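# Sort bottles onto ledges matching their cap colours

## Task

Set every bottle upright on the wall ledge whose coloured label strip has the same colour as that bottle's cap, with the bottle's entire base resting on the ledge.

## Robot and tools

The robot has two seven-joint arms, left_arm and right_arm, each ending in a two-finger gripper. Everything is given in a single scene frame. Its origin sits on the plane z = 0, directly under the midpoint between the two arm bases, which are 0.70 m higher. +x points forward, the direction both arms face. +z points up. left_arm is on the +y side, and this has nothing to do with which side of an image it appears on. Positions are in metres. Orientations are quaternions written w first (qw, qx, qy, qz). In the gripper's own frame the fingers point along +z and close along y. end_effector_position is the point between the closed finger pads, a little under 1 cm behind the fingertips. Closing from wide open pushes the fingertips about 17 mm further along +z. Reported poses can be off by a few centimetres, more so at long reach.

The row format is shared by several tools. A row is one flat list of 16 numbers that covers both arms. The first 8 are left_arm: x, y, z, qw, qx, qy, qz, opening. The last 8 are the same for right_arm. x, y, z and the quaternion are an absolute gripper pose in the scene frame, not an offset. Opening runs from -1 (closed) to +1 (fully open, 0.145 m), and going from fully open to fully closed takes at least about 0.5 s. Every row must include both arms. To hold an arm still, resend the exact pose and opening it had in the last result from before it started holding. To keep a gripper's orientation fixed, repeat the same commanded quaternion, not the slightly drifted value that was reported. Any opening you send, including 0, counts as a command.

execute_actions(actions, cameras): actions is a list of actions. Each action is a table of up to 15 rows, one per 1/30 s control step. A table shorter than 15 rows repeats its last row until the 15 steps are done. For every arm, each target must be no more than 0.6 m from that gripper's position at the start of the action, measured along each of the gripper's axes. If an action breaks this limit it is refused for both arms. If the first action breaks it against the last reported state, or any action is malformed, the whole call is refused. An empty list only returns the state and images. The result also includes end_effector_position at some of the steps.

move(target, speed, blend, opening_speed, blocking, cameras): sends each gripper along a straight line from its Hand target to the target. target is either one 16-number row or a list of up to 15 rows, and the 0.6 m limit does not apply. speed is in m/s, from 0.002 to 1.1, default 0.25. Rotation is capped at twice that value in rad/s. You can give one value, or one per target. blend, in metres, rounds off the corners at intermediate targets. opening_speed is how fast the opening changes, in units per second on the -1..1 scale, with a minimum of 0.2. The whole move is capped at 10 s. Openings for later targets are applied only once everything has come to rest there. The move does not avoid obstacles or the other arm. Grippers trail behind the path and can overshoot speed, especially when the arm is almost straight. With blocking=false the call returns after about 0.5 s while the motion continues, and a new move takes over from the running one. The result contains a move: line with the outcome (done, off_target, moving, held, fault) and any limits that applied: paced means the command was clipped, held means steps were withheld. done means the arm is at rest within 3 mm and 2 degrees, but it says nothing about contact.

wait(seconds 0–10): the arms keep holding their last commands, and any running move continues. stop(): brakes the running move. Braking takes some distance. zoom_image(camera, region [x0,y0,x1,y1], at most 504x504 pixels): shows a closer view of the latest image from cam_high or cam_low (both 896x504). read_manual: licence texts only. finished_scene(scene): ends the scene for good. The goal must still hold after the robot lets go. Do not call anything after it in the same reply.

Control details: on each step the commanded orientation is clipped to within 32 degrees of the measured one. A single action may fall short, so the Hand target line reports where the arm is actually being sent, and you should command the rest of the motion in the next call. Large wrist rotations can swing the elbow. Tool commands lists the current gripper commands. grip_measured gives the measured opening on the command scale. To hold something, command an opening well below grip_measured, about 10 N per pad at most. Closing fast squeezes harder. Joint torques have offsets and noise, and values 3 and 4 wrap at ±28 N m.

Things to avoid: collisions or pressing between the two arms or grippers, including one gripper closing on the other's fingers. Also avoid fast impacts, hard pushes against the wall or ledges, dropping bottles or releasing them while they are moving, knocking anything out of the work area, and tipping bottles over. Holding loads for long, staying stretched out, or pushing toward poses that cannot be reached heats the motors. A MOTOR HOT line appears at 85 °C, and at 100 °C an OVER-TEMPERATURE FAULT stops the arm for 30–60 s. Loose objects can sometimes get nudged by outside pushes. Camera calibrations are supplied for cam_high and cam_low, accurate to within a few millimetres or degrees.

Each tool is called after "Emit:" by a JSON object that holds its "fn" and its "kwargs", one argument or row to a line.

## Session

Look first while moving to observation poses.

Emit:
{"fn": "execute_actions", "kwargs": {
  "actions": []
}}

Emit:
{"fn": "zoom_image", "kwargs": {
  "camera": "cam_high",
  "region": [420, 200, 690, 420]
}}

Emit:
{"fn": "zoom_image", "kwargs": {
  "camera": "cam_low",
  "region": [320, 120, 640, 400]
}}

Scene clock: 0.00 s.
left_arm: end_effector_position=(+0.2239, +0.1828, +0.6144) grip_measured=+1.00 end_effector_quat_wxyz=(-0.319, +0.395, -0.515, +0.691) | right_arm: end_effector_position=(+0.4009, -0.1655, +0.3728) grip_measured=+1.00 end_effector_quat_wxyz=(+0.260, +0.265, +0.837, +0.401)
Joint positions: left_arm=[-1.106 0.942 0.535 2.339 -0.48 -0.199 -0.367 0.145] | right_arm=[0.583 0.619 -0.841 0.925 -1.182 -0.496 -0.047 0.145]
Joint velocities: within noise
Joint torques (N m): no reading
Motor temperatures (°C): left_arm=[21 21 22 21 21 23 21] | right_arm=[20 22 22 19 20 19 21]
Hand target: left_arm +0.2239, +0.1828, +0.6144; -0.319, +0.395, -0.515, +0.691 | right_arm +0.4009, -0.1655, +0.3728; +0.260, +0.265, +0.837, +0.401
Tool commands: left_gripper/opening=+1.0 right_gripper/opening=+1.0

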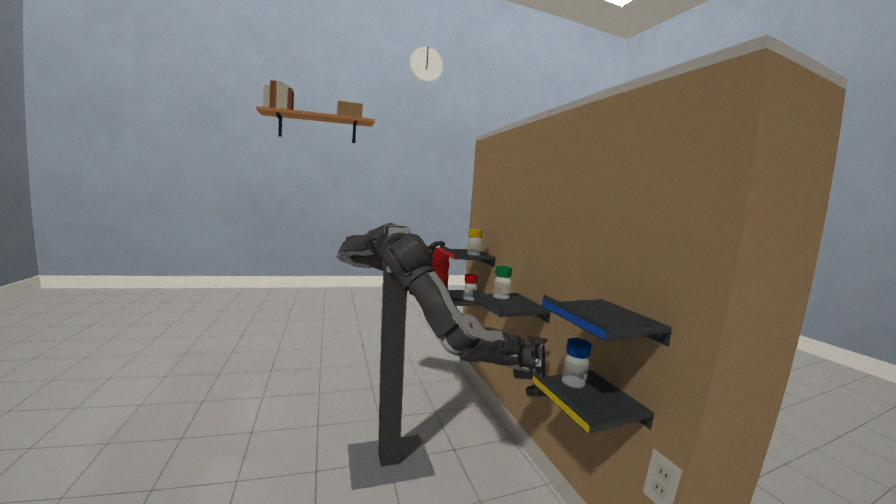

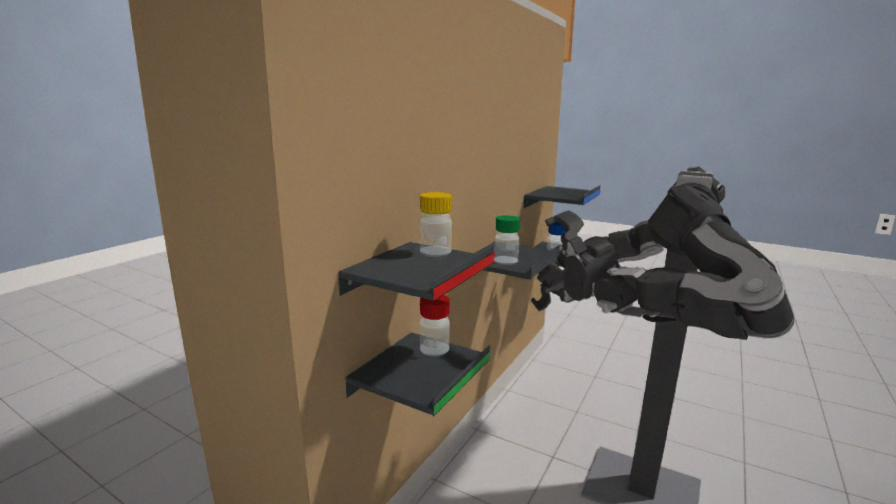

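Scaled by 1.867 from the camera's 896x504 image, which has a finer 1280x720 frame.

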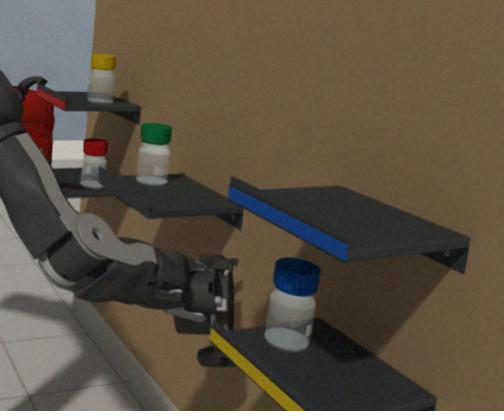

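Scaled by 1.575 from the camera's 896x504 image, which has a finer 1280x720 frame.

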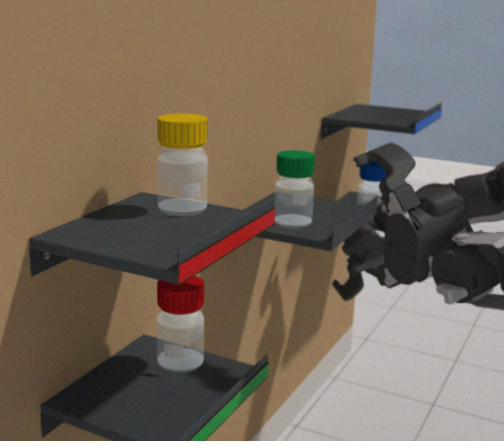

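Emit:
{"fn": "move", "kwargs": {
  "target": [
    [0.24,0.10,0.60,0,-0.7071,0,-0.7071,0.5,0.26,-0.22,0.40,0,0.7071,0,0.7071,0.5],
    [0.25,0.043,0.593,0,-0.7071,0,-0.7071,0.5,0.25,-0.354,0.49,0,0.7071,0,0.7071,0.5],
    [0.335,0.043,0.593,0,-0.7071,0,-0.7071,0.5,0.335,-0.354,0.49,0,0.7071,0,0.7071,0.5]
  ],
  "speed": [0.5,0.4,0.25]
}}

Emit:
{"fn": "zoom_image", "kwargs": {
  "camera": "cam_high",
  "region": [420, 220, 660, 420]
}}

Emit:
{"fn": "zoom_image", "kwargs": {
  "camera": "cam_low",
  "region": [400, 140, 650, 300]
}}

Scene clock: 38.50 s.
left_arm: end_effector_position=(+0.3347, +0.0430, +0.5963) grip_measured=+0.50 end_effector_quat_wxyz=(+0.002, +0.703, +0.001, +0.711) | right_arm: end_effector_position=(+0.3351, -0.3546, +0.4921) grip_measured=+0.50 end_effector_quat_wxyz=(+0.000, +0.705, +0.000, +0.709)
Joint positions: left_arm=[0.019 -0.165 -0.495 2.042 -0.162 0.55 -0.415 0.112] | right_arm=[-0.219 0.92 -0.038 1.389 0.96 -0.364 0.129 0.112]
Joint velocities: within noise
Joint torques (N m): left_arm=[3.86 -2.36 -0.96 3.71 0.01 -0.51 0.01] | right_arm=[2.84 6.29 2.69 2.41 0.14 -0.34 -0.05]
Motor temperatures (°C): left_arm=[21 21 23 22 21 23 21] | right_arm=[22 23 22 20 20 19 21]
Hand target: left_arm +0.3350, +0.0429, +0.5931; +0.000, +0.707, +0.000, +0.707 | right_arm +0.3350, -0.3540, +0.4900; +0.000, +0.707, +0.000, +0.707
Off the commanded pose: left_arm 0.003 m, 1 deg | right_arm 0.002 m, 0 deg.
joint read past its limit (left arm) — joint 2 (shoulder roll), lower limit.
joint sent to its limit (left arm) — joint 2 (shoulder roll), lower limit. The joint targets still meet the commanded pose.
move: done

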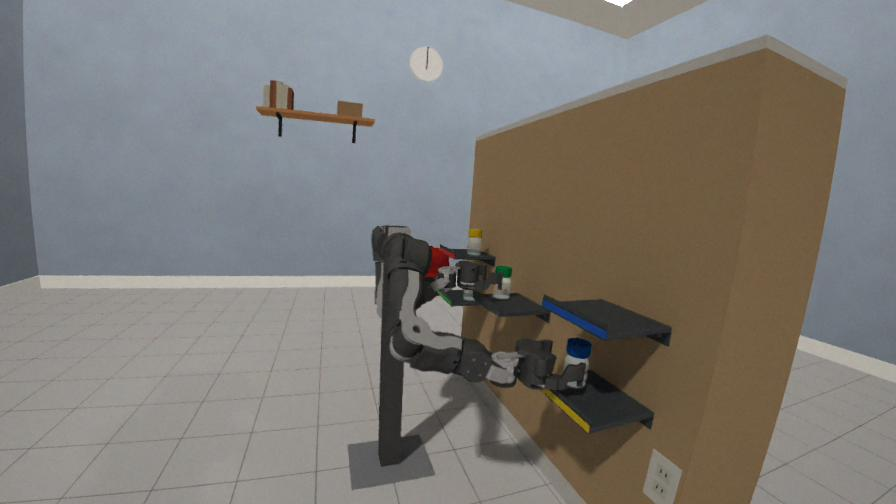

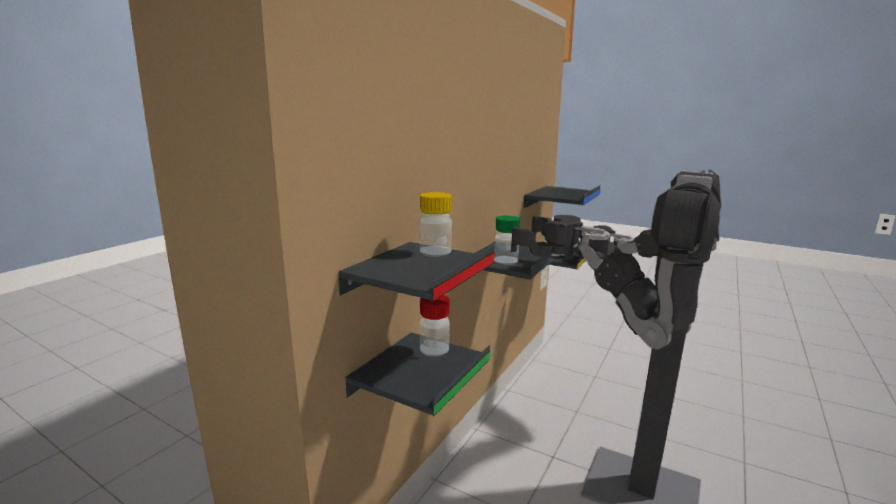

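Scaled by 2.100 from the camera's 896x504 image, which has a finer 1280x720 frame.

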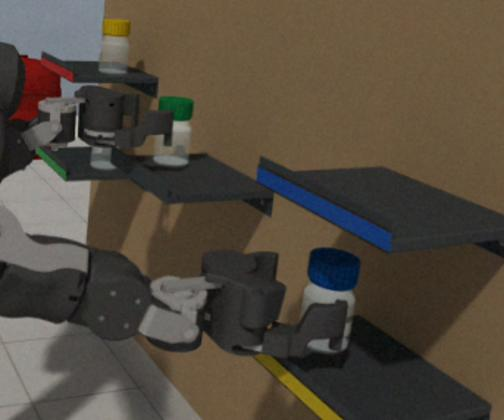

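Scaled by 2.016 from the camera's 896x504 image, which has a finer 1280x720 frame.

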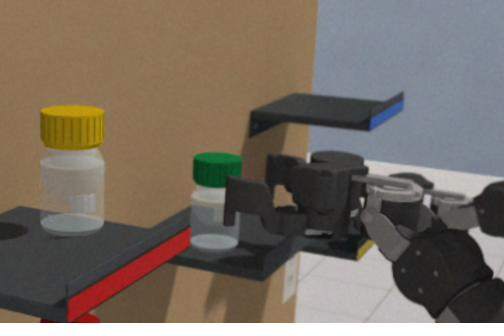

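Emit:
{"fn": "move", "kwargs": {
  "target": [
    [0.376,0.043,0.593,0,-0.7071,0,-0.7071,0.5,0.385,-0.354,0.49,0,0.7071,0,0.7071,0.5],
    [0.376,0.043,0.593,0,-0.7071,0,-0.7071,-0.6,0.385,-0.354,0.49,0,0.7071,0,0.7071,-0.6],
    [0.376,0.043,0.615,0,-0.7071,0,-0.7071,-0.6,0.385,-0.354,0.515,0,0.7071,0,0.7071,-0.6],
    [0.24,0.06,0.615,0,-0.7071,0,-0.7071,-0.6,0.24,-0.354,0.52,0,0.7071,0,0.7071,-0.6],
    [0.24,0.45,0.52,0,-0.7071,0,-0.7071,-0.6,0.245,-0.354,0.71,0,0.7071,0,0.7071,-0.6],
    [0.382,0.453,0.516,0,-0.7071,0,-0.7071,-0.6,0.385,-0.354,0.713,0,0.7071,0,0.7071,-0.6]
  ],
  "opening_speed": 2.5,
  "speed": [0.25,0.25,0.2,0.35,0.45,0.3],
  "blend": [0,0,0.01,0.03,0.03,0]
}}

Emit:
{"fn": "zoom_image", "kwargs": {
  "camera": "cam_high",
  "region": [420, 200, 660, 400]
}}

Emit:
{"fn": "zoom_image", "kwargs": {
  "camera": "cam_low",
  "region": [330, 170, 630, 420]
}}

Scene clock: 59.03 s.
left_arm: end_effector_position=(+0.3808, +0.4547, +0.5140) grip_measured=-0.25 end_effector_quat_wxyz=(-0.002, +0.711, +0.001, +0.703) | right_arm: end_effector_position=(+0.3848, -0.3536, +0.7097) grip_measured=-0.36 end_effector_quat_wxyz=(+0.007, +0.710, +0.010, +0.704)
Joint positions: left_arm=[0.398 0.93 -0.162 0.659 0.959 -0.27 0.633 0.057] | right_arm=[-1.311 1.602 1.371 1.628 1.559 0.072 -0.082 0.048]
Joint velocities: within noise
Joint torques (N m): left_arm=[7 7.37 1.96 3.55 0.51 -0.7 0.19] | right_arm=[3.55 2.28 6.27 0.32 0.11 -0.69 -0.14]
Motor temperatures (°C): left_arm=[21 21 23 22 21 24 21] | right_arm=[21 23 23 20 20 19 21]
Hand target: left_arm +0.3819, +0.4531, +0.5160; +0.000, +0.707, +0.000, +0.707 | right_arm +0.3849, -0.3541, +0.7129; +0.007, +0.706, +0.009, +0.708
Off the commanded pose: left_arm 0.003 m, 1 deg | right_arm 0.003 m, 2 deg.
joint sent to its limit (right arm) — joint 1 (shoulder pitch), lower limit; joint 5 (forearm roll), upper limit. The joint targets still meet the commanded pose.
move: done; target 2's new opening was sent with right_arm's hand 0.004 m and 1 deg from that target

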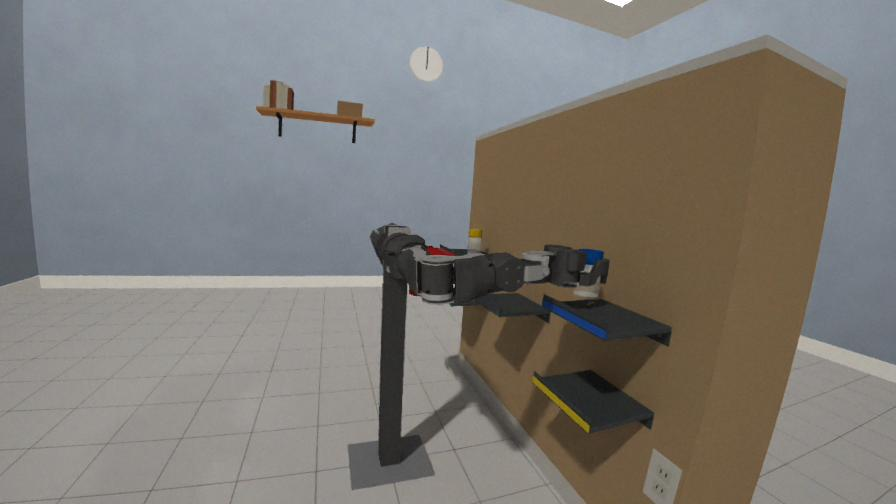

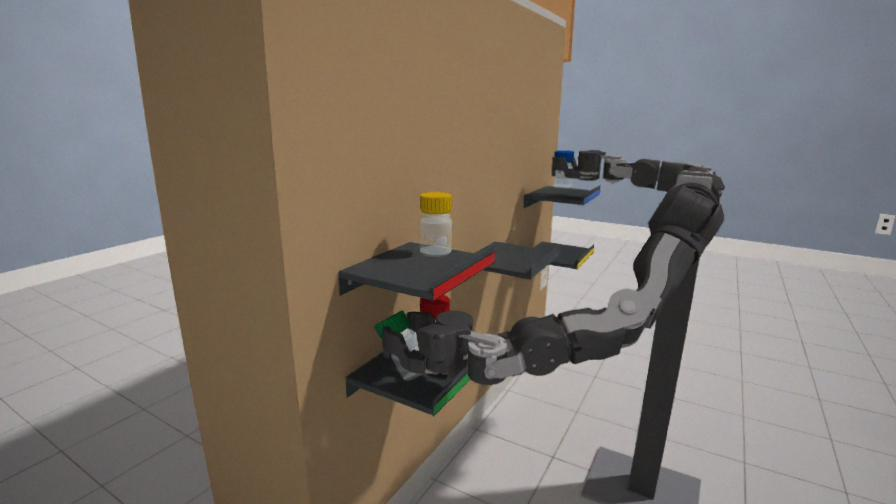

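Scaled by 2.100 from the camera's 896x504 image, which has a finer 1280x720 frame.

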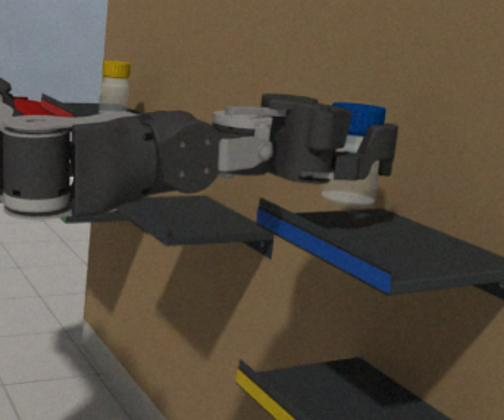

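Scaled by 1.680 from the camera's 896x504 image, which has a finer 1280x720 frame.

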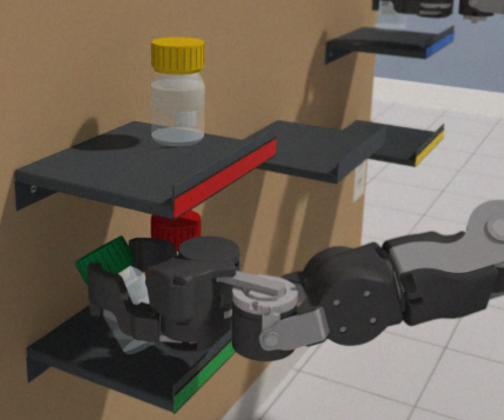

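Emit:
{"fn": "move", "kwargs": {
  "target": [
    [0.382,0.453,0.506,0,-0.7071,0,-0.7071,-0.6,0.385,-0.354,0.70,0,0.7071,0,0.7071,-0.6],
    [0.33,0.453,0.505,0,-0.7071,0,-0.7071,-0.6,0.385,-0.354,0.693,0,0.7071,0,0.7071,-0.6]
  ],
  "speed": [0.1,0.05]
}}

Emit:
{"fn": "zoom_image", "kwargs": {
  "camera": "cam_high",
  "region": [420, 200, 660, 400]
}}

Emit:
{"fn": "zoom_image", "kwargs": {
  "camera": "cam_low",
  "region": [330, 270, 510, 420]
}}

Scene clock: 88.13 s.
left_arm: end_effector_position=(+0.3315, +0.4522, +0.5092) grip_measured=-0.25 end_effector_quat_wxyz=(+0.001, +0.702, -0.003, +0.712) | right_arm: end_effector_position=(+0.3850, -0.3533, +0.6937) grip_measured=-0.36 end_effector_quat_wxyz=(+0.005, +0.708, +0.008, +0.706)
Joint positions: left_arm=[-0.006 1 0.018 0.901 1.105 -0.349 0.603 0.057] | right_arm=[-1.311 1.602 1.292 1.631 1.559 -0.016 -0.085 0.048]
Joint velocities: within noise
Joint torques (N m): left_arm=[2.6 8.74 1.92 2.41 0.4 -0.31 -0.06] | right_arm=[3.49 2.04 3.82 0.49 0.12 -0.77 -0.14]
Motor temperatures (°C): left_arm=[23 24 23 22 22 24 21] | right_arm=[21 23 25 19 20 20 21]
Hand target: left_arm +0.3299, +0.4530, +0.5049; +0.000, +0.707, +0.000, +0.707 | right_arm +0.3849, -0.3539, +0.6929; +0.006, +0.706, +0.006, +0.708
Off the commanded pose: left_arm 0.005 m, 1 deg | right_arm 0.001 m, 1 deg.
joint sent to its limit (right arm) — joint 1 (shoulder pitch), lower limit; joint 5 (forearm roll), upper limit. The joint targets still meet the commanded pose.
move: off_target (left_arm)

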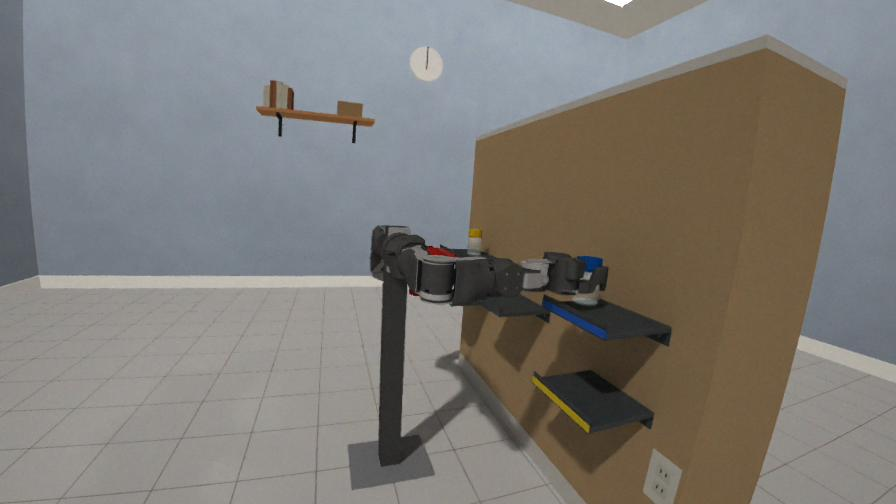

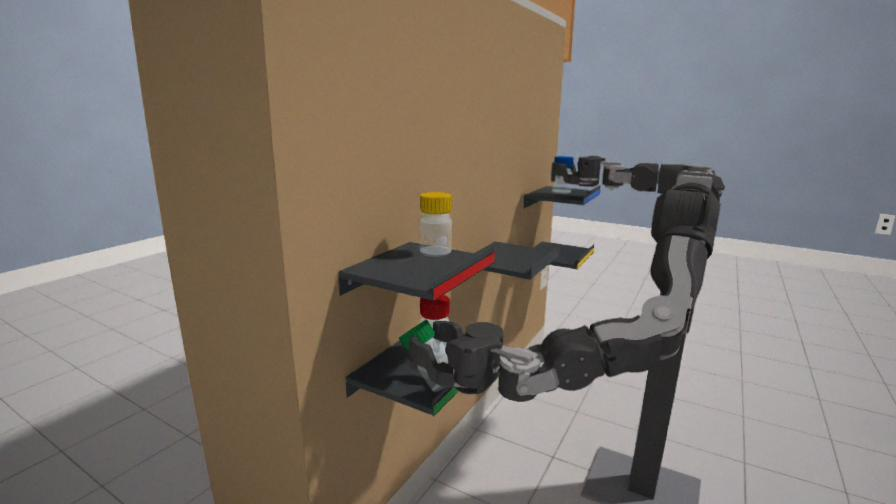

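Scaled by 2.100 from the camera's 896x504 image, which has a finer 1280x720 frame.

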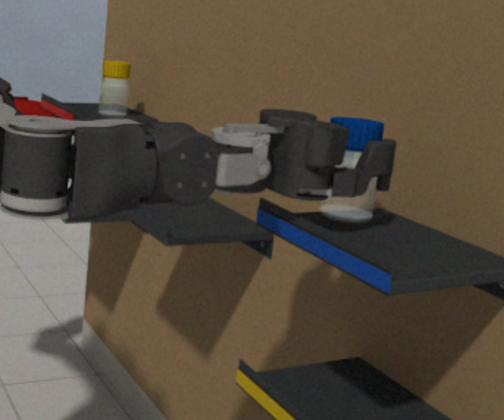

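Scaled by 2.800 from the camera's 896x504 image, which has a finer 1280x720 frame.

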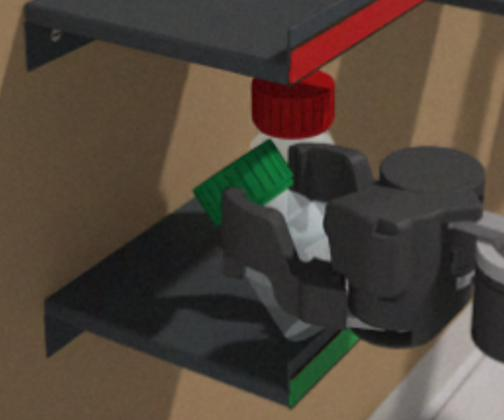

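Emit:
{"fn": "move", "kwargs": {
  "target": [
    [0.335,0.453,0.53,0,-0.7071,0,-0.7071,-0.6,0.385,-0.354,0.688,0.006,0.7071,0.007,0.7071,-0.6],
    [0.335,0.453,0.53,0,-0.5373,0,-0.8434,-0.6,0.385,-0.354,0.685,0.006,0.7071,0.007,0.7071,-0.6]
  ],
  "speed": [0.1,0.25]
}}

Emit:
{"fn": "zoom_image", "kwargs": {
  "camera": "cam_high",
  "region": [540, 220, 680, 360]
}}

Emit:
{"fn": "zoom_image", "kwargs": {
  "camera": "cam_low",
  "region": [330, 270, 510, 420]
}}

Scene clock: 131.20 s.
left_arm: end_effector_position=(+0.3351, +0.4530, +0.5291) grip_measured=-0.25 end_effector_quat_wxyz=(+0.001, +0.542, -0.001, +0.841) | right_arm: end_effector_position=(+0.3847, -0.3538, +0.6857) grip_measured=-0.36 end_effector_quat_wxyz=(+0.005, +0.709, +0.007, +0.706)
Joint positions: left_arm=[0.339 0.787 0.113 0.47 1.158 -0.682 1.038 0.057] | right_arm=[-1.311 1.602 1.256 1.63 1.559 -0.049 -0.085 0.048]
Joint velocities: within noise
Joint torques (N m): left_arm=[6.45 7.11 1.48 3.11 0.59 -0.45 0.21] | right_arm=[3.44 2.57 3.73 0.25 0.03 -0.79 -0.09]
Motor temperatures (°C): left_arm=[21 27 23 21 22 24 21] | right_arm=[21 23 24 19 20 21 21]
Hand target: left_arm +0.3350, +0.4529, +0.5299; +0.000, +0.537, +0.000, +0.843 | right_arm +0.3850, -0.3539, +0.6850; +0.006, +0.707, +0.007, +0.707
Off the commanded pose: left_arm 0.001 m, 1 deg | right_arm 0.001 m, 0 deg.
joint sent to its limit (right arm) — joint 1 (shoulder pitch), lower limit. The joint targets still meet the commanded pose.
move: done

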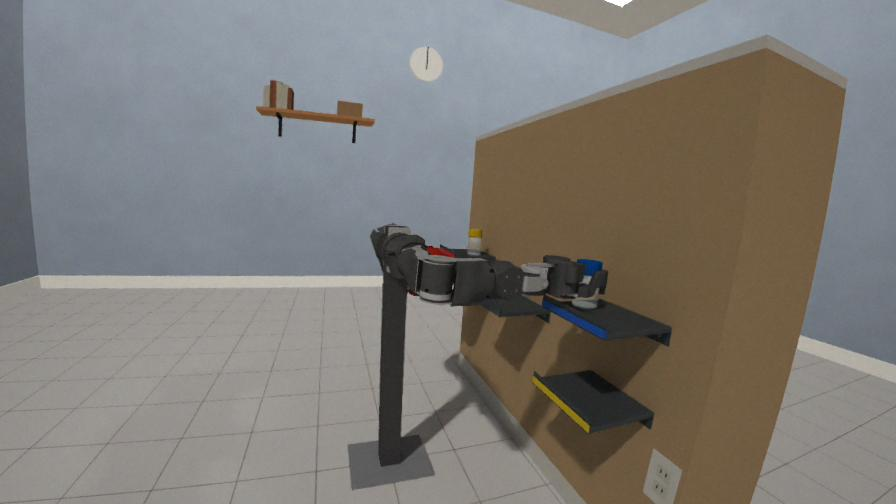

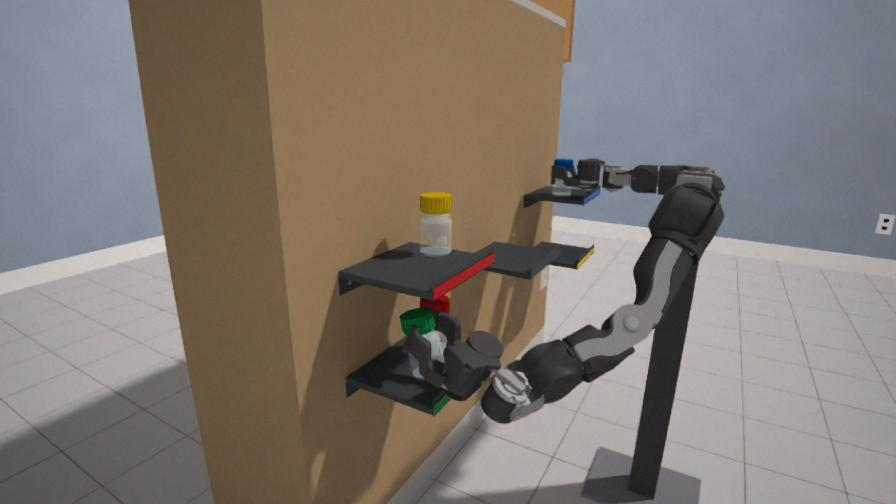

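Scaled by 3.600 from the camera's 896x504 image, which has a finer 1280x720 frame.

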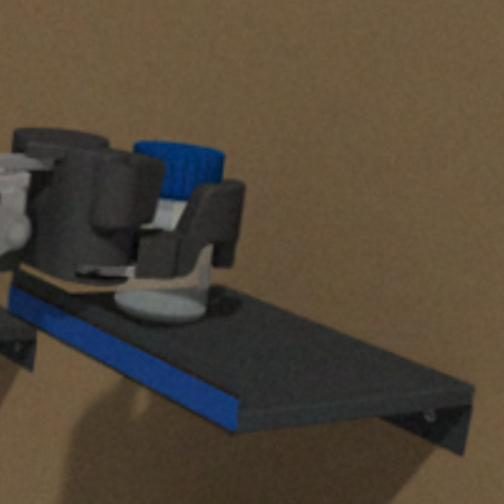

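Scaled by 2.800 from the camera's 896x504 image, which has a finer 1280x720 frame.

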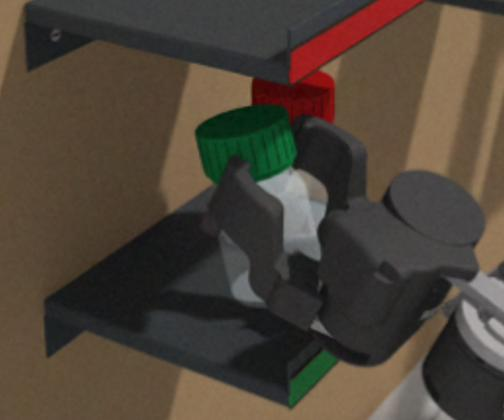

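Emit:
{"fn": "move", "kwargs": {
  "target": [
    [0.322,0.453,0.515,0,-0.5373,0,-0.8434,-0.6,0.385,-0.354,0.681,0.006,0.7071,0.007,0.7071,-0.6],
    [0.322,0.453,0.495,0,-0.5373,0,-0.8434,-0.6,0.385,-0.354,0.678,0.006,0.7071,0.007,0.7071,-0.6]
  ],
  "speed": [0.1,0.05]
}}

Emit:
{"fn": "zoom_image", "kwargs": {
  "camera": "cam_high",
  "region": [540, 220, 680, 360]
}}

Emit:
{"fn": "zoom_image", "kwargs": {
  "camera": "cam_low",
  "region": [330, 270, 510, 420]
}}

Scene clock: 147.10 s.
left_arm: end_effector_position=(+0.3223, +0.4585, +0.5068) grip_measured=-0.25 end_effector_quat_wxyz=(-0.008, +0.529, +0.010, +0.849) | right_arm: end_effector_position=(+0.3848, -0.3536, +0.6849) grip_measured=-0.37 end_effector_quat_wxyz=(+0.003, +0.699, +0.007, +0.715)
Joint positions: left_arm=[0.53 0.756 0.163 0.087 1.215 -0.787 1.348 0.057] | right_arm=[-1.309 1.604 1.229 1.628 1.559 -0.103 -0.085 0.048]
Joint velocities: within noise
Joint torques (N m): left_arm=[3.68 5 -0.44 1.1 -0.29 -0.09 0.2] | right_arm=[3.49 2.47 2.37 0.18 -0.04 -0.17 -0.13]
Motor temperatures (°C): left_arm=[23 27 23 22 22 24 21] | right_arm=[22 23 24 19 20 21 21]
Hand target: left_arm +0.3216, +0.4527, +0.4953; +0.000, +0.544, +0.007, +0.839 | right_arm +0.3849, -0.3540, +0.6781; +0.006, +0.707, +0.007, +0.707
Off the commanded pose: left_arm 0.013 m, 2 deg | right_arm 0.007 m, 1 deg.
joint sent to its limit (left arm) — joint 6 (wrist pitch), lower limit. The joint targets still meet the commanded pose.
move: off_target (left_arm, right_arm)

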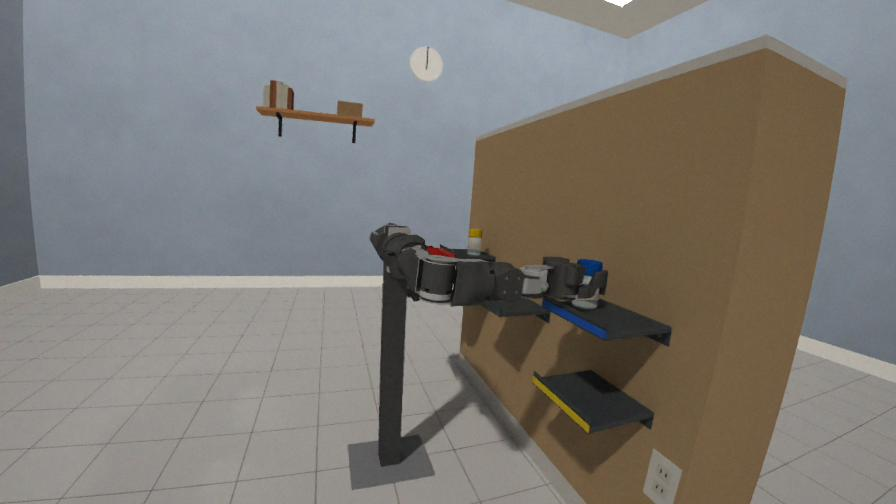

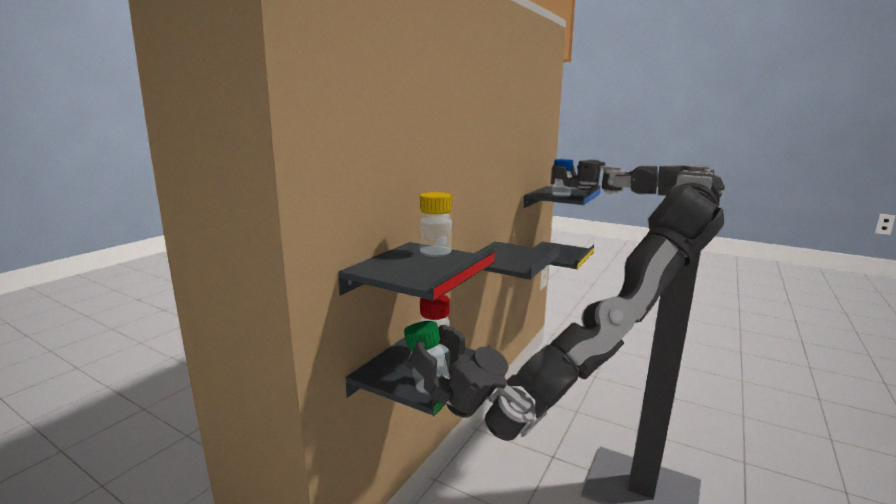

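Scaled by 3.600 from the camera's 896x504 image, which has a finer 1280x720 frame.

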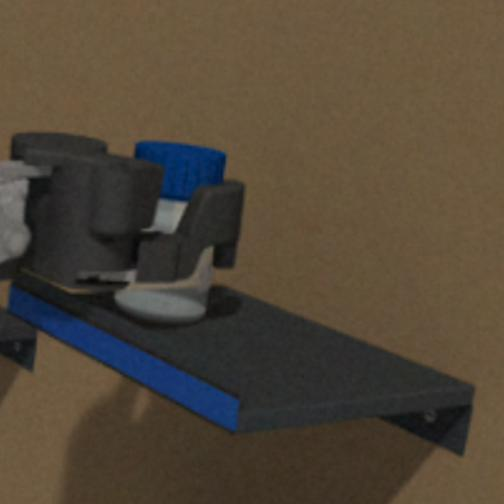

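Scaled by 2.800 from the camera's 896x504 image, which has a finer 1280x720 frame.

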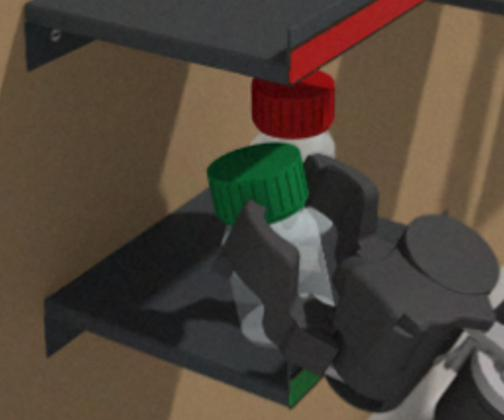

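Emit:
{"fn": "move", "kwargs": {
  "target": [
    [0.335,0.453,0.54,0,-0.5373,0,-0.8434,-0.6,0.385,-0.354,0.6855,0.006,0.7071,0.007,0.7071,-0.6],
    [0.335,0.453,0.54,0,-0.7071,0,-0.7071,-0.6,0.385,-0.354,0.6855,0.006,0.7071,0.007,0.7071,0.3],
    [0.25,0.43,0.54,0,-0.7071,0,-0.7071,-0.6,0.25,-0.354,0.6955,0,0.7071,0,0.7071,0.3],
    [0.25,0.21,0.54,0,-0.7071,0,-0.7071,-0.6,0.24,-0.3,0.6,0,0.7071,0,0.7071,0.5],
    [0.39,0.21,0.54,0,-0.7071,0,-0.7071,-0.6,0.24,-0.25,0.56,0,0.7071,0,0.7071,0.5],
    [0.425,0.21,0.54,0,-0.7071,0,-0.7071,-0.6,0.24,-0.25,0.56,0,0.7071,0,0.7071,0.5]
  ],
  "opening_speed": 2.5,
  "speed": [0.1,0.25,0.25,0.35,0.3,0.04]
}}

Emit:
{"fn": "zoom_image", "kwargs": {
  "camera": "cam_high",
  "region": [400, 200, 680, 360]
}}

Emit:
{"fn": "zoom_image", "kwargs": {
  "camera": "cam_low",
  "region": [370, 180, 610, 380]
}}

Scene clock: 183.13 s.
left_arm: end_effector_position=(+0.4239, +0.2114, +0.5366) grip_measured=-0.25 end_effector_quat_wxyz=(-0.002, +0.713, +0.002, +0.701) | right_arm: end_effector_position=(+0.2402, -0.2493, +0.5616) grip_measured=+0.50 end_effector_quat_wxyz=(-0.002, +0.705, +0.002, +0.709)
Joint positions: left_arm=[0.262 0.462 -0.218 1.562 0.505 0.169 -0.199 0.057] | right_arm=[-0.986 0.865 0.336 2.272 0.769 -0.273 -0.342 0.112]
Joint velocities: within noise
Joint torques (N m): left_arm=[8.4 2.2 1.13 4.56 -0.04 -1.08 0.24] | right_arm=[0.2 2.39 1.78 2.95 -0.15 -0.37 -0.15]
Motor temperatures (°C): left_arm=[22 25 23 21 22 24 21] | right_arm=[21 23 23 19 20 20 21]
Hand target: left_arm +0.4250, +0.2099, +0.5401; +0.000, +0.707, +0.000, +0.707 | right_arm +0.2400, -0.2500, +0.5600; +0.000, +0.707, +0.000, +0.707
Off the commanded pose: left_arm 0.004 m, 1 deg | right_arm 0.002 m, 0 deg.
move: off_target (left_arm)

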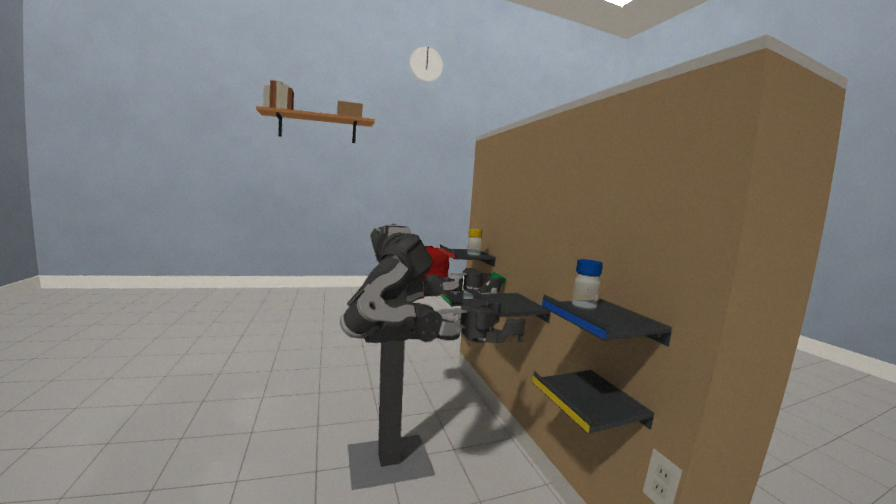

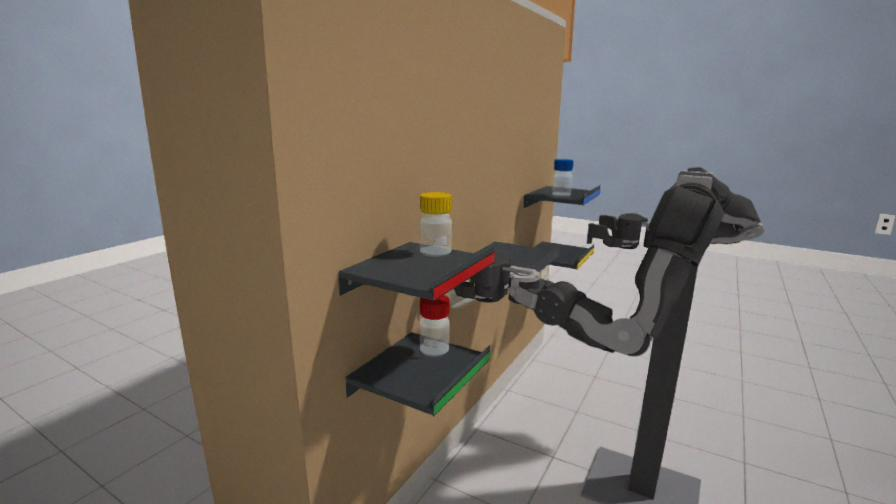

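Scaled by 1.800 from the camera's 896x504 image, which has a finer 1280x720 frame.

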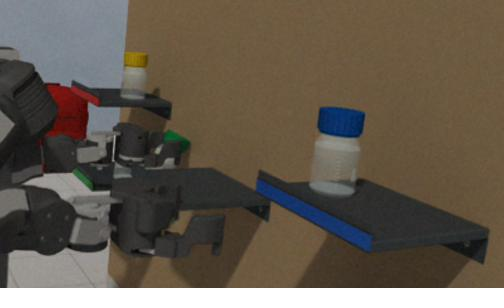

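Scaled by 2.100 from the camera's 896x504 image, which has a finer 1280x720 frame.

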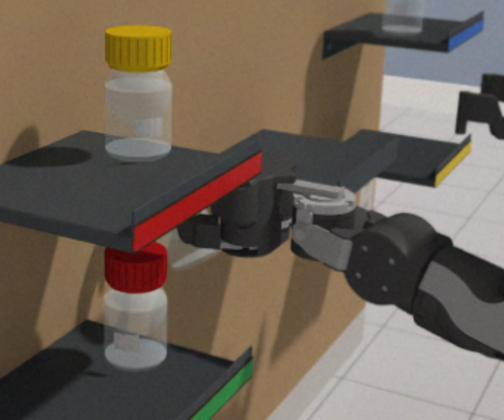

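Emit:
{"fn": "zoom_image", "kwargs": {
  "camera": "cam_high",
  "region": [440, 250, 540, 330]
}}

Scaled by 5.040 from the camera's 896x504 image, which has a finer 1280x720 frame.

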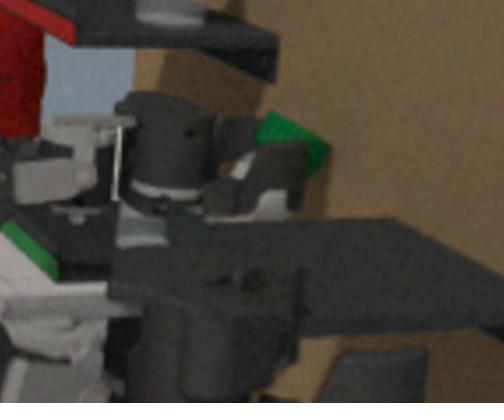

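Emit:
{"fn": "move", "kwargs": {
  "target": [
    [0.427,0.21,0.475,0,-0.7071,0,-0.7071,-0.6,0.24,-0.25,0.56,0,0.7071,0,0.7071,0.5]
  ],
  "speed": 0.06
}}

Emit:
{"fn": "zoom_image", "kwargs": {
  "camera": "cam_high",
  "region": [440, 250, 540, 330]
}}

Emit:
{"fn": "zoom_image", "kwargs": {
  "camera": "cam_low",
  "region": [430, 230, 610, 380]
}}

Scene clock: 200.47 s.
left_arm: end_effector_position=(+0.4261, +0.2118, +0.4724) grip_measured=-0.26 end_effector_quat_wxyz=(-0.002, +0.712, +0.002, +0.702) | right_arm: end_effector_position=(+0.2402, -0.2493, +0.5616) grip_measured=+0.50 end_effector_quat_wxyz=(-0.002, +0.705, +0.002, +0.709)
Joint positions: left_arm=[0.253 0.407 -0.286 1.288 0.459 -0.108 -0.147 0.056] | right_arm=[-0.986 0.865 0.336 2.272 0.769 -0.273 -0.342 0.112]
Joint velocities: within noise
Joint torques (N m): left_arm=[8 2.1 0.88 4.72 -0.01 -1.06 0.24] | right_arm=[0.15 2.25 1.8 2.93 -0.14 -0.33 -0.14]
Motor temperatures (°C): left_arm=[24 24 23 22 22 25 21] | right_arm=[21 23 23 19 20 20 21]
Hand target: left_arm +0.4269, +0.2100, +0.4750; +0.000, +0.707, +0.000, +0.707 | right_arm +0.2400, -0.2500, +0.5600; +0.000, +0.707, +0.000, +0.707
Off the commanded pose: left_arm 0.003 m, 1 deg | right_arm 0.002 m, 0 deg.
move: done

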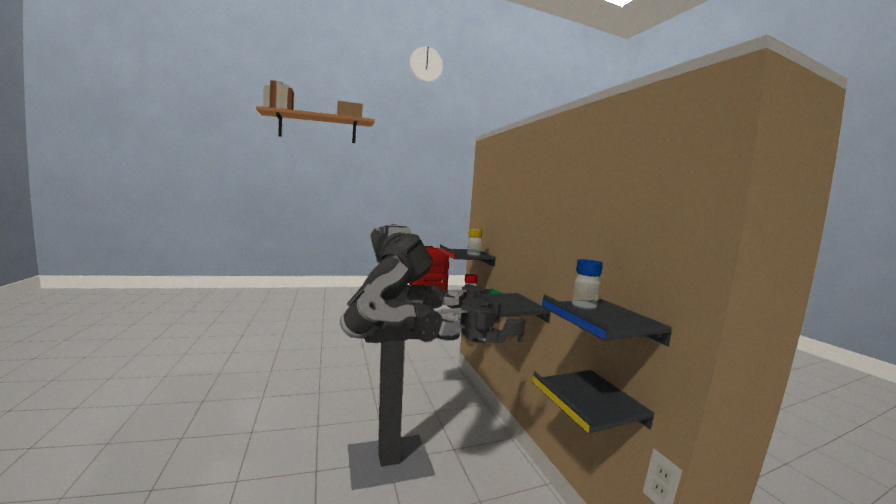

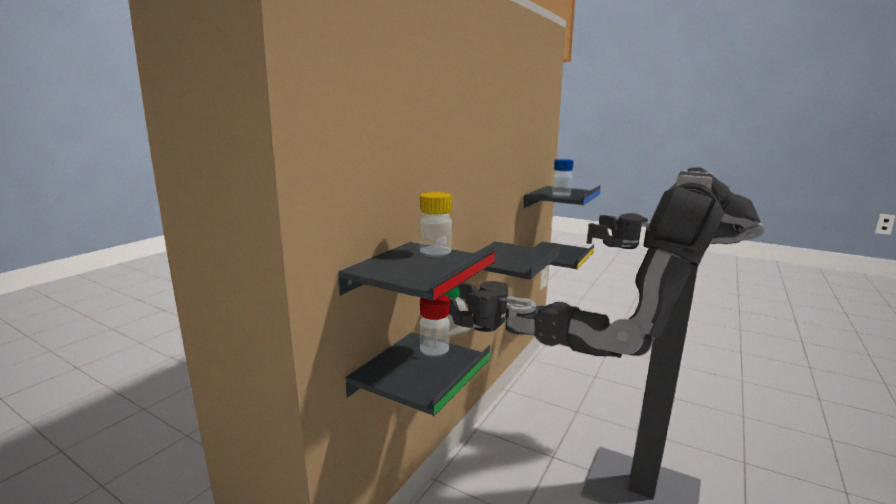

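Scaled by 5.040 from the camera's 896x504 image, which has a finer 1280x720 frame.

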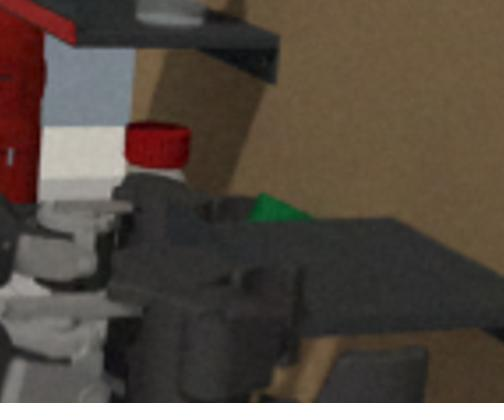

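Scaled by 2.800 from the camera's 896x504 image, which has a finer 1280x720 frame.

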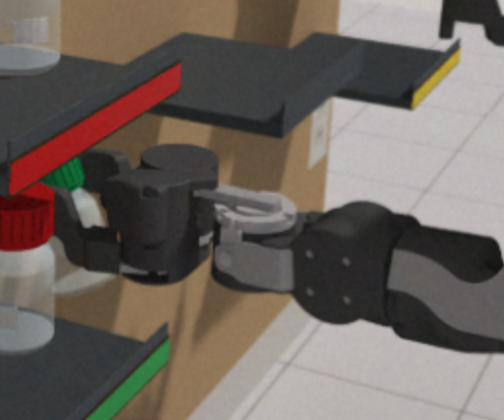

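Emit:
{"fn": "move", "kwargs": {
  "target": [
    [0.445,0.21,0.50,0,-0.7071,0,-0.7071,-0.6,0.24,-0.25,0.56,0,0.7071,0,0.7071,0.5],
    [0.45,0.21,0.465,0,-0.7071,0,-0.7071,-0.6,0.24,-0.25,0.56,0,0.7071,0,0.7071,0.5]
  ],
  "speed": 0.06
}}

Emit:
{"fn": "zoom_image", "kwargs": {
  "camera": "cam_low",
  "region": [430, 230, 610, 380]
}}

Scene clock: 211.03 s.
left_arm: end_effector_position=(+0.4483, +0.2113, +0.4624) grip_measured=-0.30 end_effector_quat_wxyz=(-0.002, +0.710, +0.002, +0.704) | right_arm: end_effector_position=(+0.2402, -0.2493, +0.5616) grip_measured=+0.50 end_effector_quat_wxyz=(-0.002, +0.705, +0.002, +0.709)
Joint positions: left_arm=[0.367 0.362 -0.316 1.095 0.449 -0.18 -0.102 0.053] | right_arm=[-0.986 0.865 0.336 2.272 0.769 -0.273 -0.342 0.112]
Joint velocities: within noise
Joint torques (N m): left_arm=[9.77 1.75 0.8 4.33 0.04 -0.84 0.18] | right_arm=[0.15 2.12 1.72 2.93 -0.12 -0.36 -0.14]
Motor temperatures (°C): left_arm=[25 24 23 22 21 25 21] | right_arm=[21 23 23 19 20 20 21]
Hand target: left_arm +0.4500, +0.2100, +0.4650; +0.000, +0.707, +0.000, +0.707 | right_arm +0.2400, -0.2500, +0.5600; +0.000, +0.707, +0.000, +0.707
Off the commanded pose: left_arm 0.003 m, 1 deg | right_arm 0.002 m, 0 deg.
move: done

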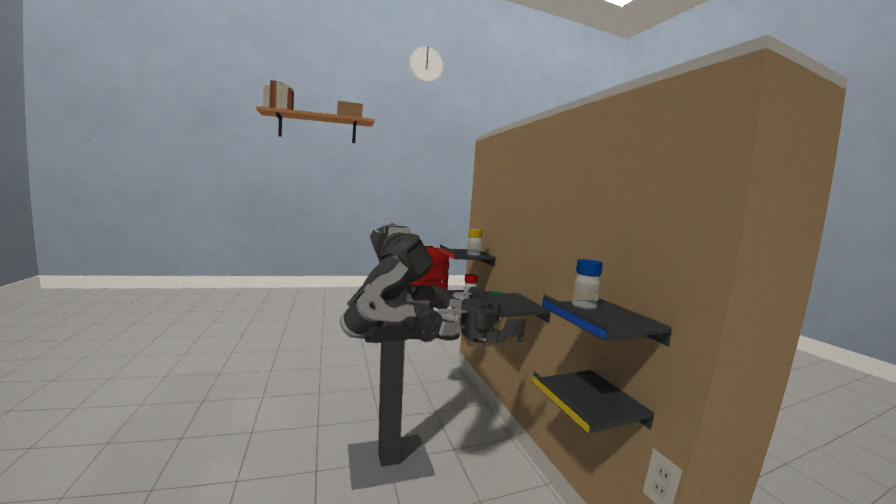

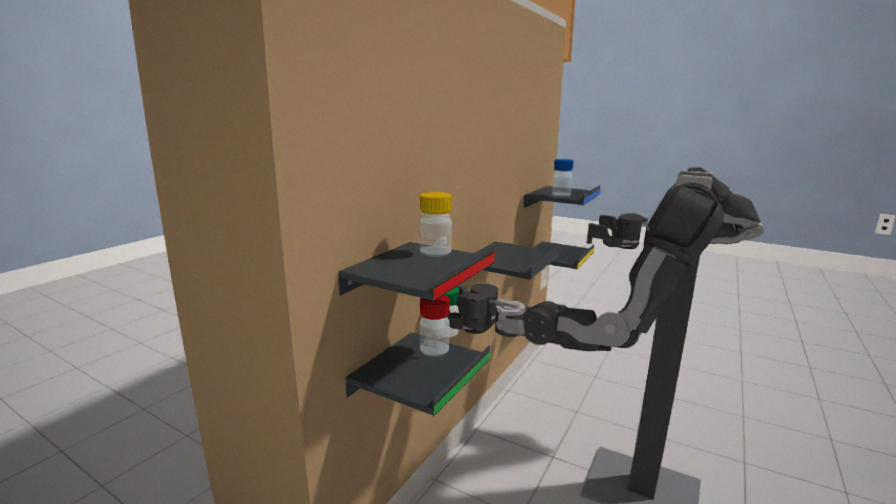

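Scaled by 2.800 from the camera's 896x504 image, which has a finer 1280x720 frame.

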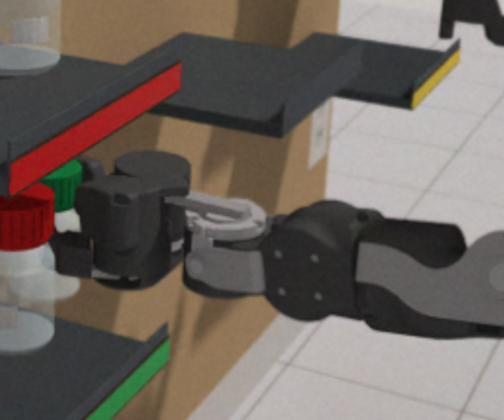

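Emit:
{"fn": "move", "kwargs": {
  "target": [
    [0.30,0.21,0.47,0,-0.7071,0,-0.7071,-0.6,0.24,-0.25,0.56,0,0.7071,0,0.7071,0.5],
    [0.25,0.40,0.545,0,-0.7071,0,-0.7071,-0.6,0.24,-0.25,0.56,0,0.7071,0,0.7071,0.5]
  ],
  "speed": 0.35,
  "blend": [0.03,0]
}}

Emit:
{"fn": "zoom_image", "kwargs": {
  "camera": "cam_low",
  "region": [370, 230, 610, 430]
}}

Scene clock: 220.90 s.
left_arm: end_effector_position=(+0.2499, +0.4005, +0.5442) grip_measured=-0.32 end_effector_quat_wxyz=(-0.002, +0.709, +0.000, +0.705) | right_arm: end_effector_position=(+0.2402, -0.2493, +0.5616) grip_measured=+0.50 end_effector_quat_wxyz=(-0.002, +0.705, +0.002, +0.709)
Joint positions: left_arm=[-0.854 0.875 0.657 1.612 1.1 -0.27 0.378 0.051] | right_arm=[-0.986 0.865 0.336 2.272 0.769 -0.273 -0.342 0.112]
Joint velocities: within noise
Joint torques (N m): left_arm=[1.25 4.87 2.74 2.54 0.43 -0.71 0.23] | right_arm=[0.09 2.23 1.78 2.91 -0.13 -0.32 -0.15]
Motor temperatures (°C): left_arm=[26 24 23 23 21 25 21] | right_arm=[21 23 23 19 20 20 21]
Hand target: left_arm +0.2500, +0.4000, +0.5450; +0.000, +0.707, +0.000, +0.707 | right_arm +0.2400, -0.2500, +0.5600; +0.000, +0.707, +0.000, +0.707
Off the commanded pose: left_arm 0.001 m, 0 deg | right_arm 0.002 m, 0 deg.
move: done

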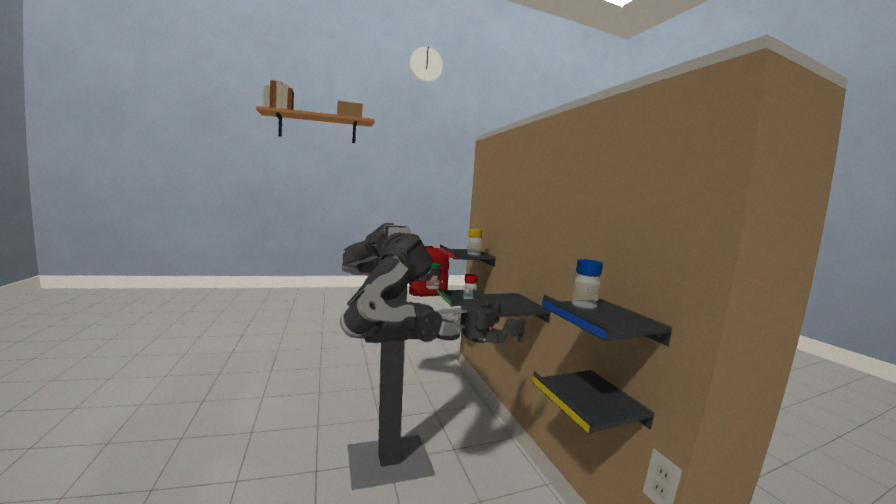

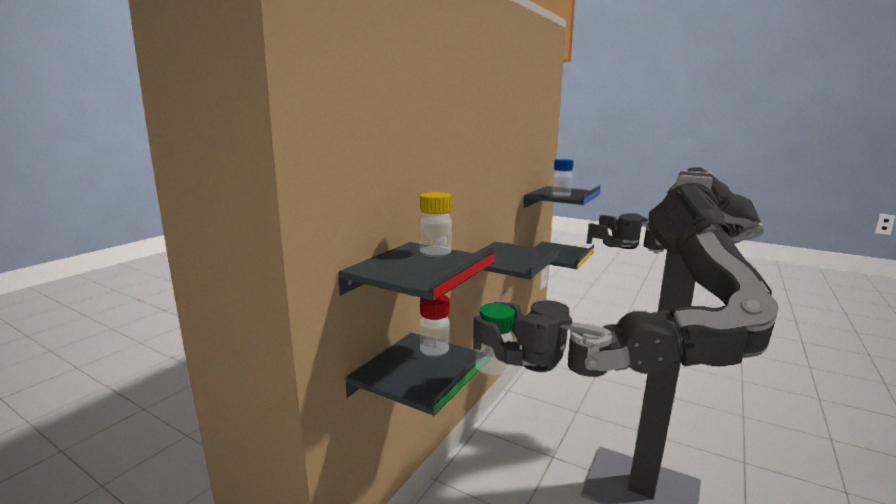

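Scaled by 2.100 from the camera's 896x504 image, which has a finer 1280x720 frame.

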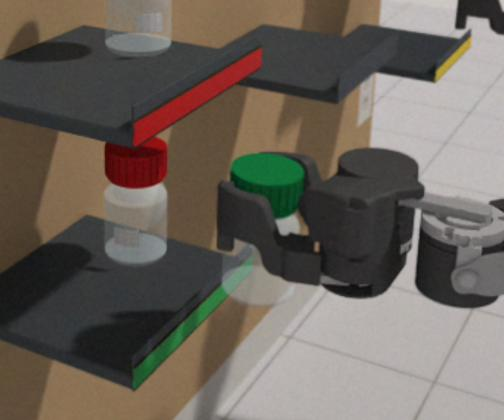

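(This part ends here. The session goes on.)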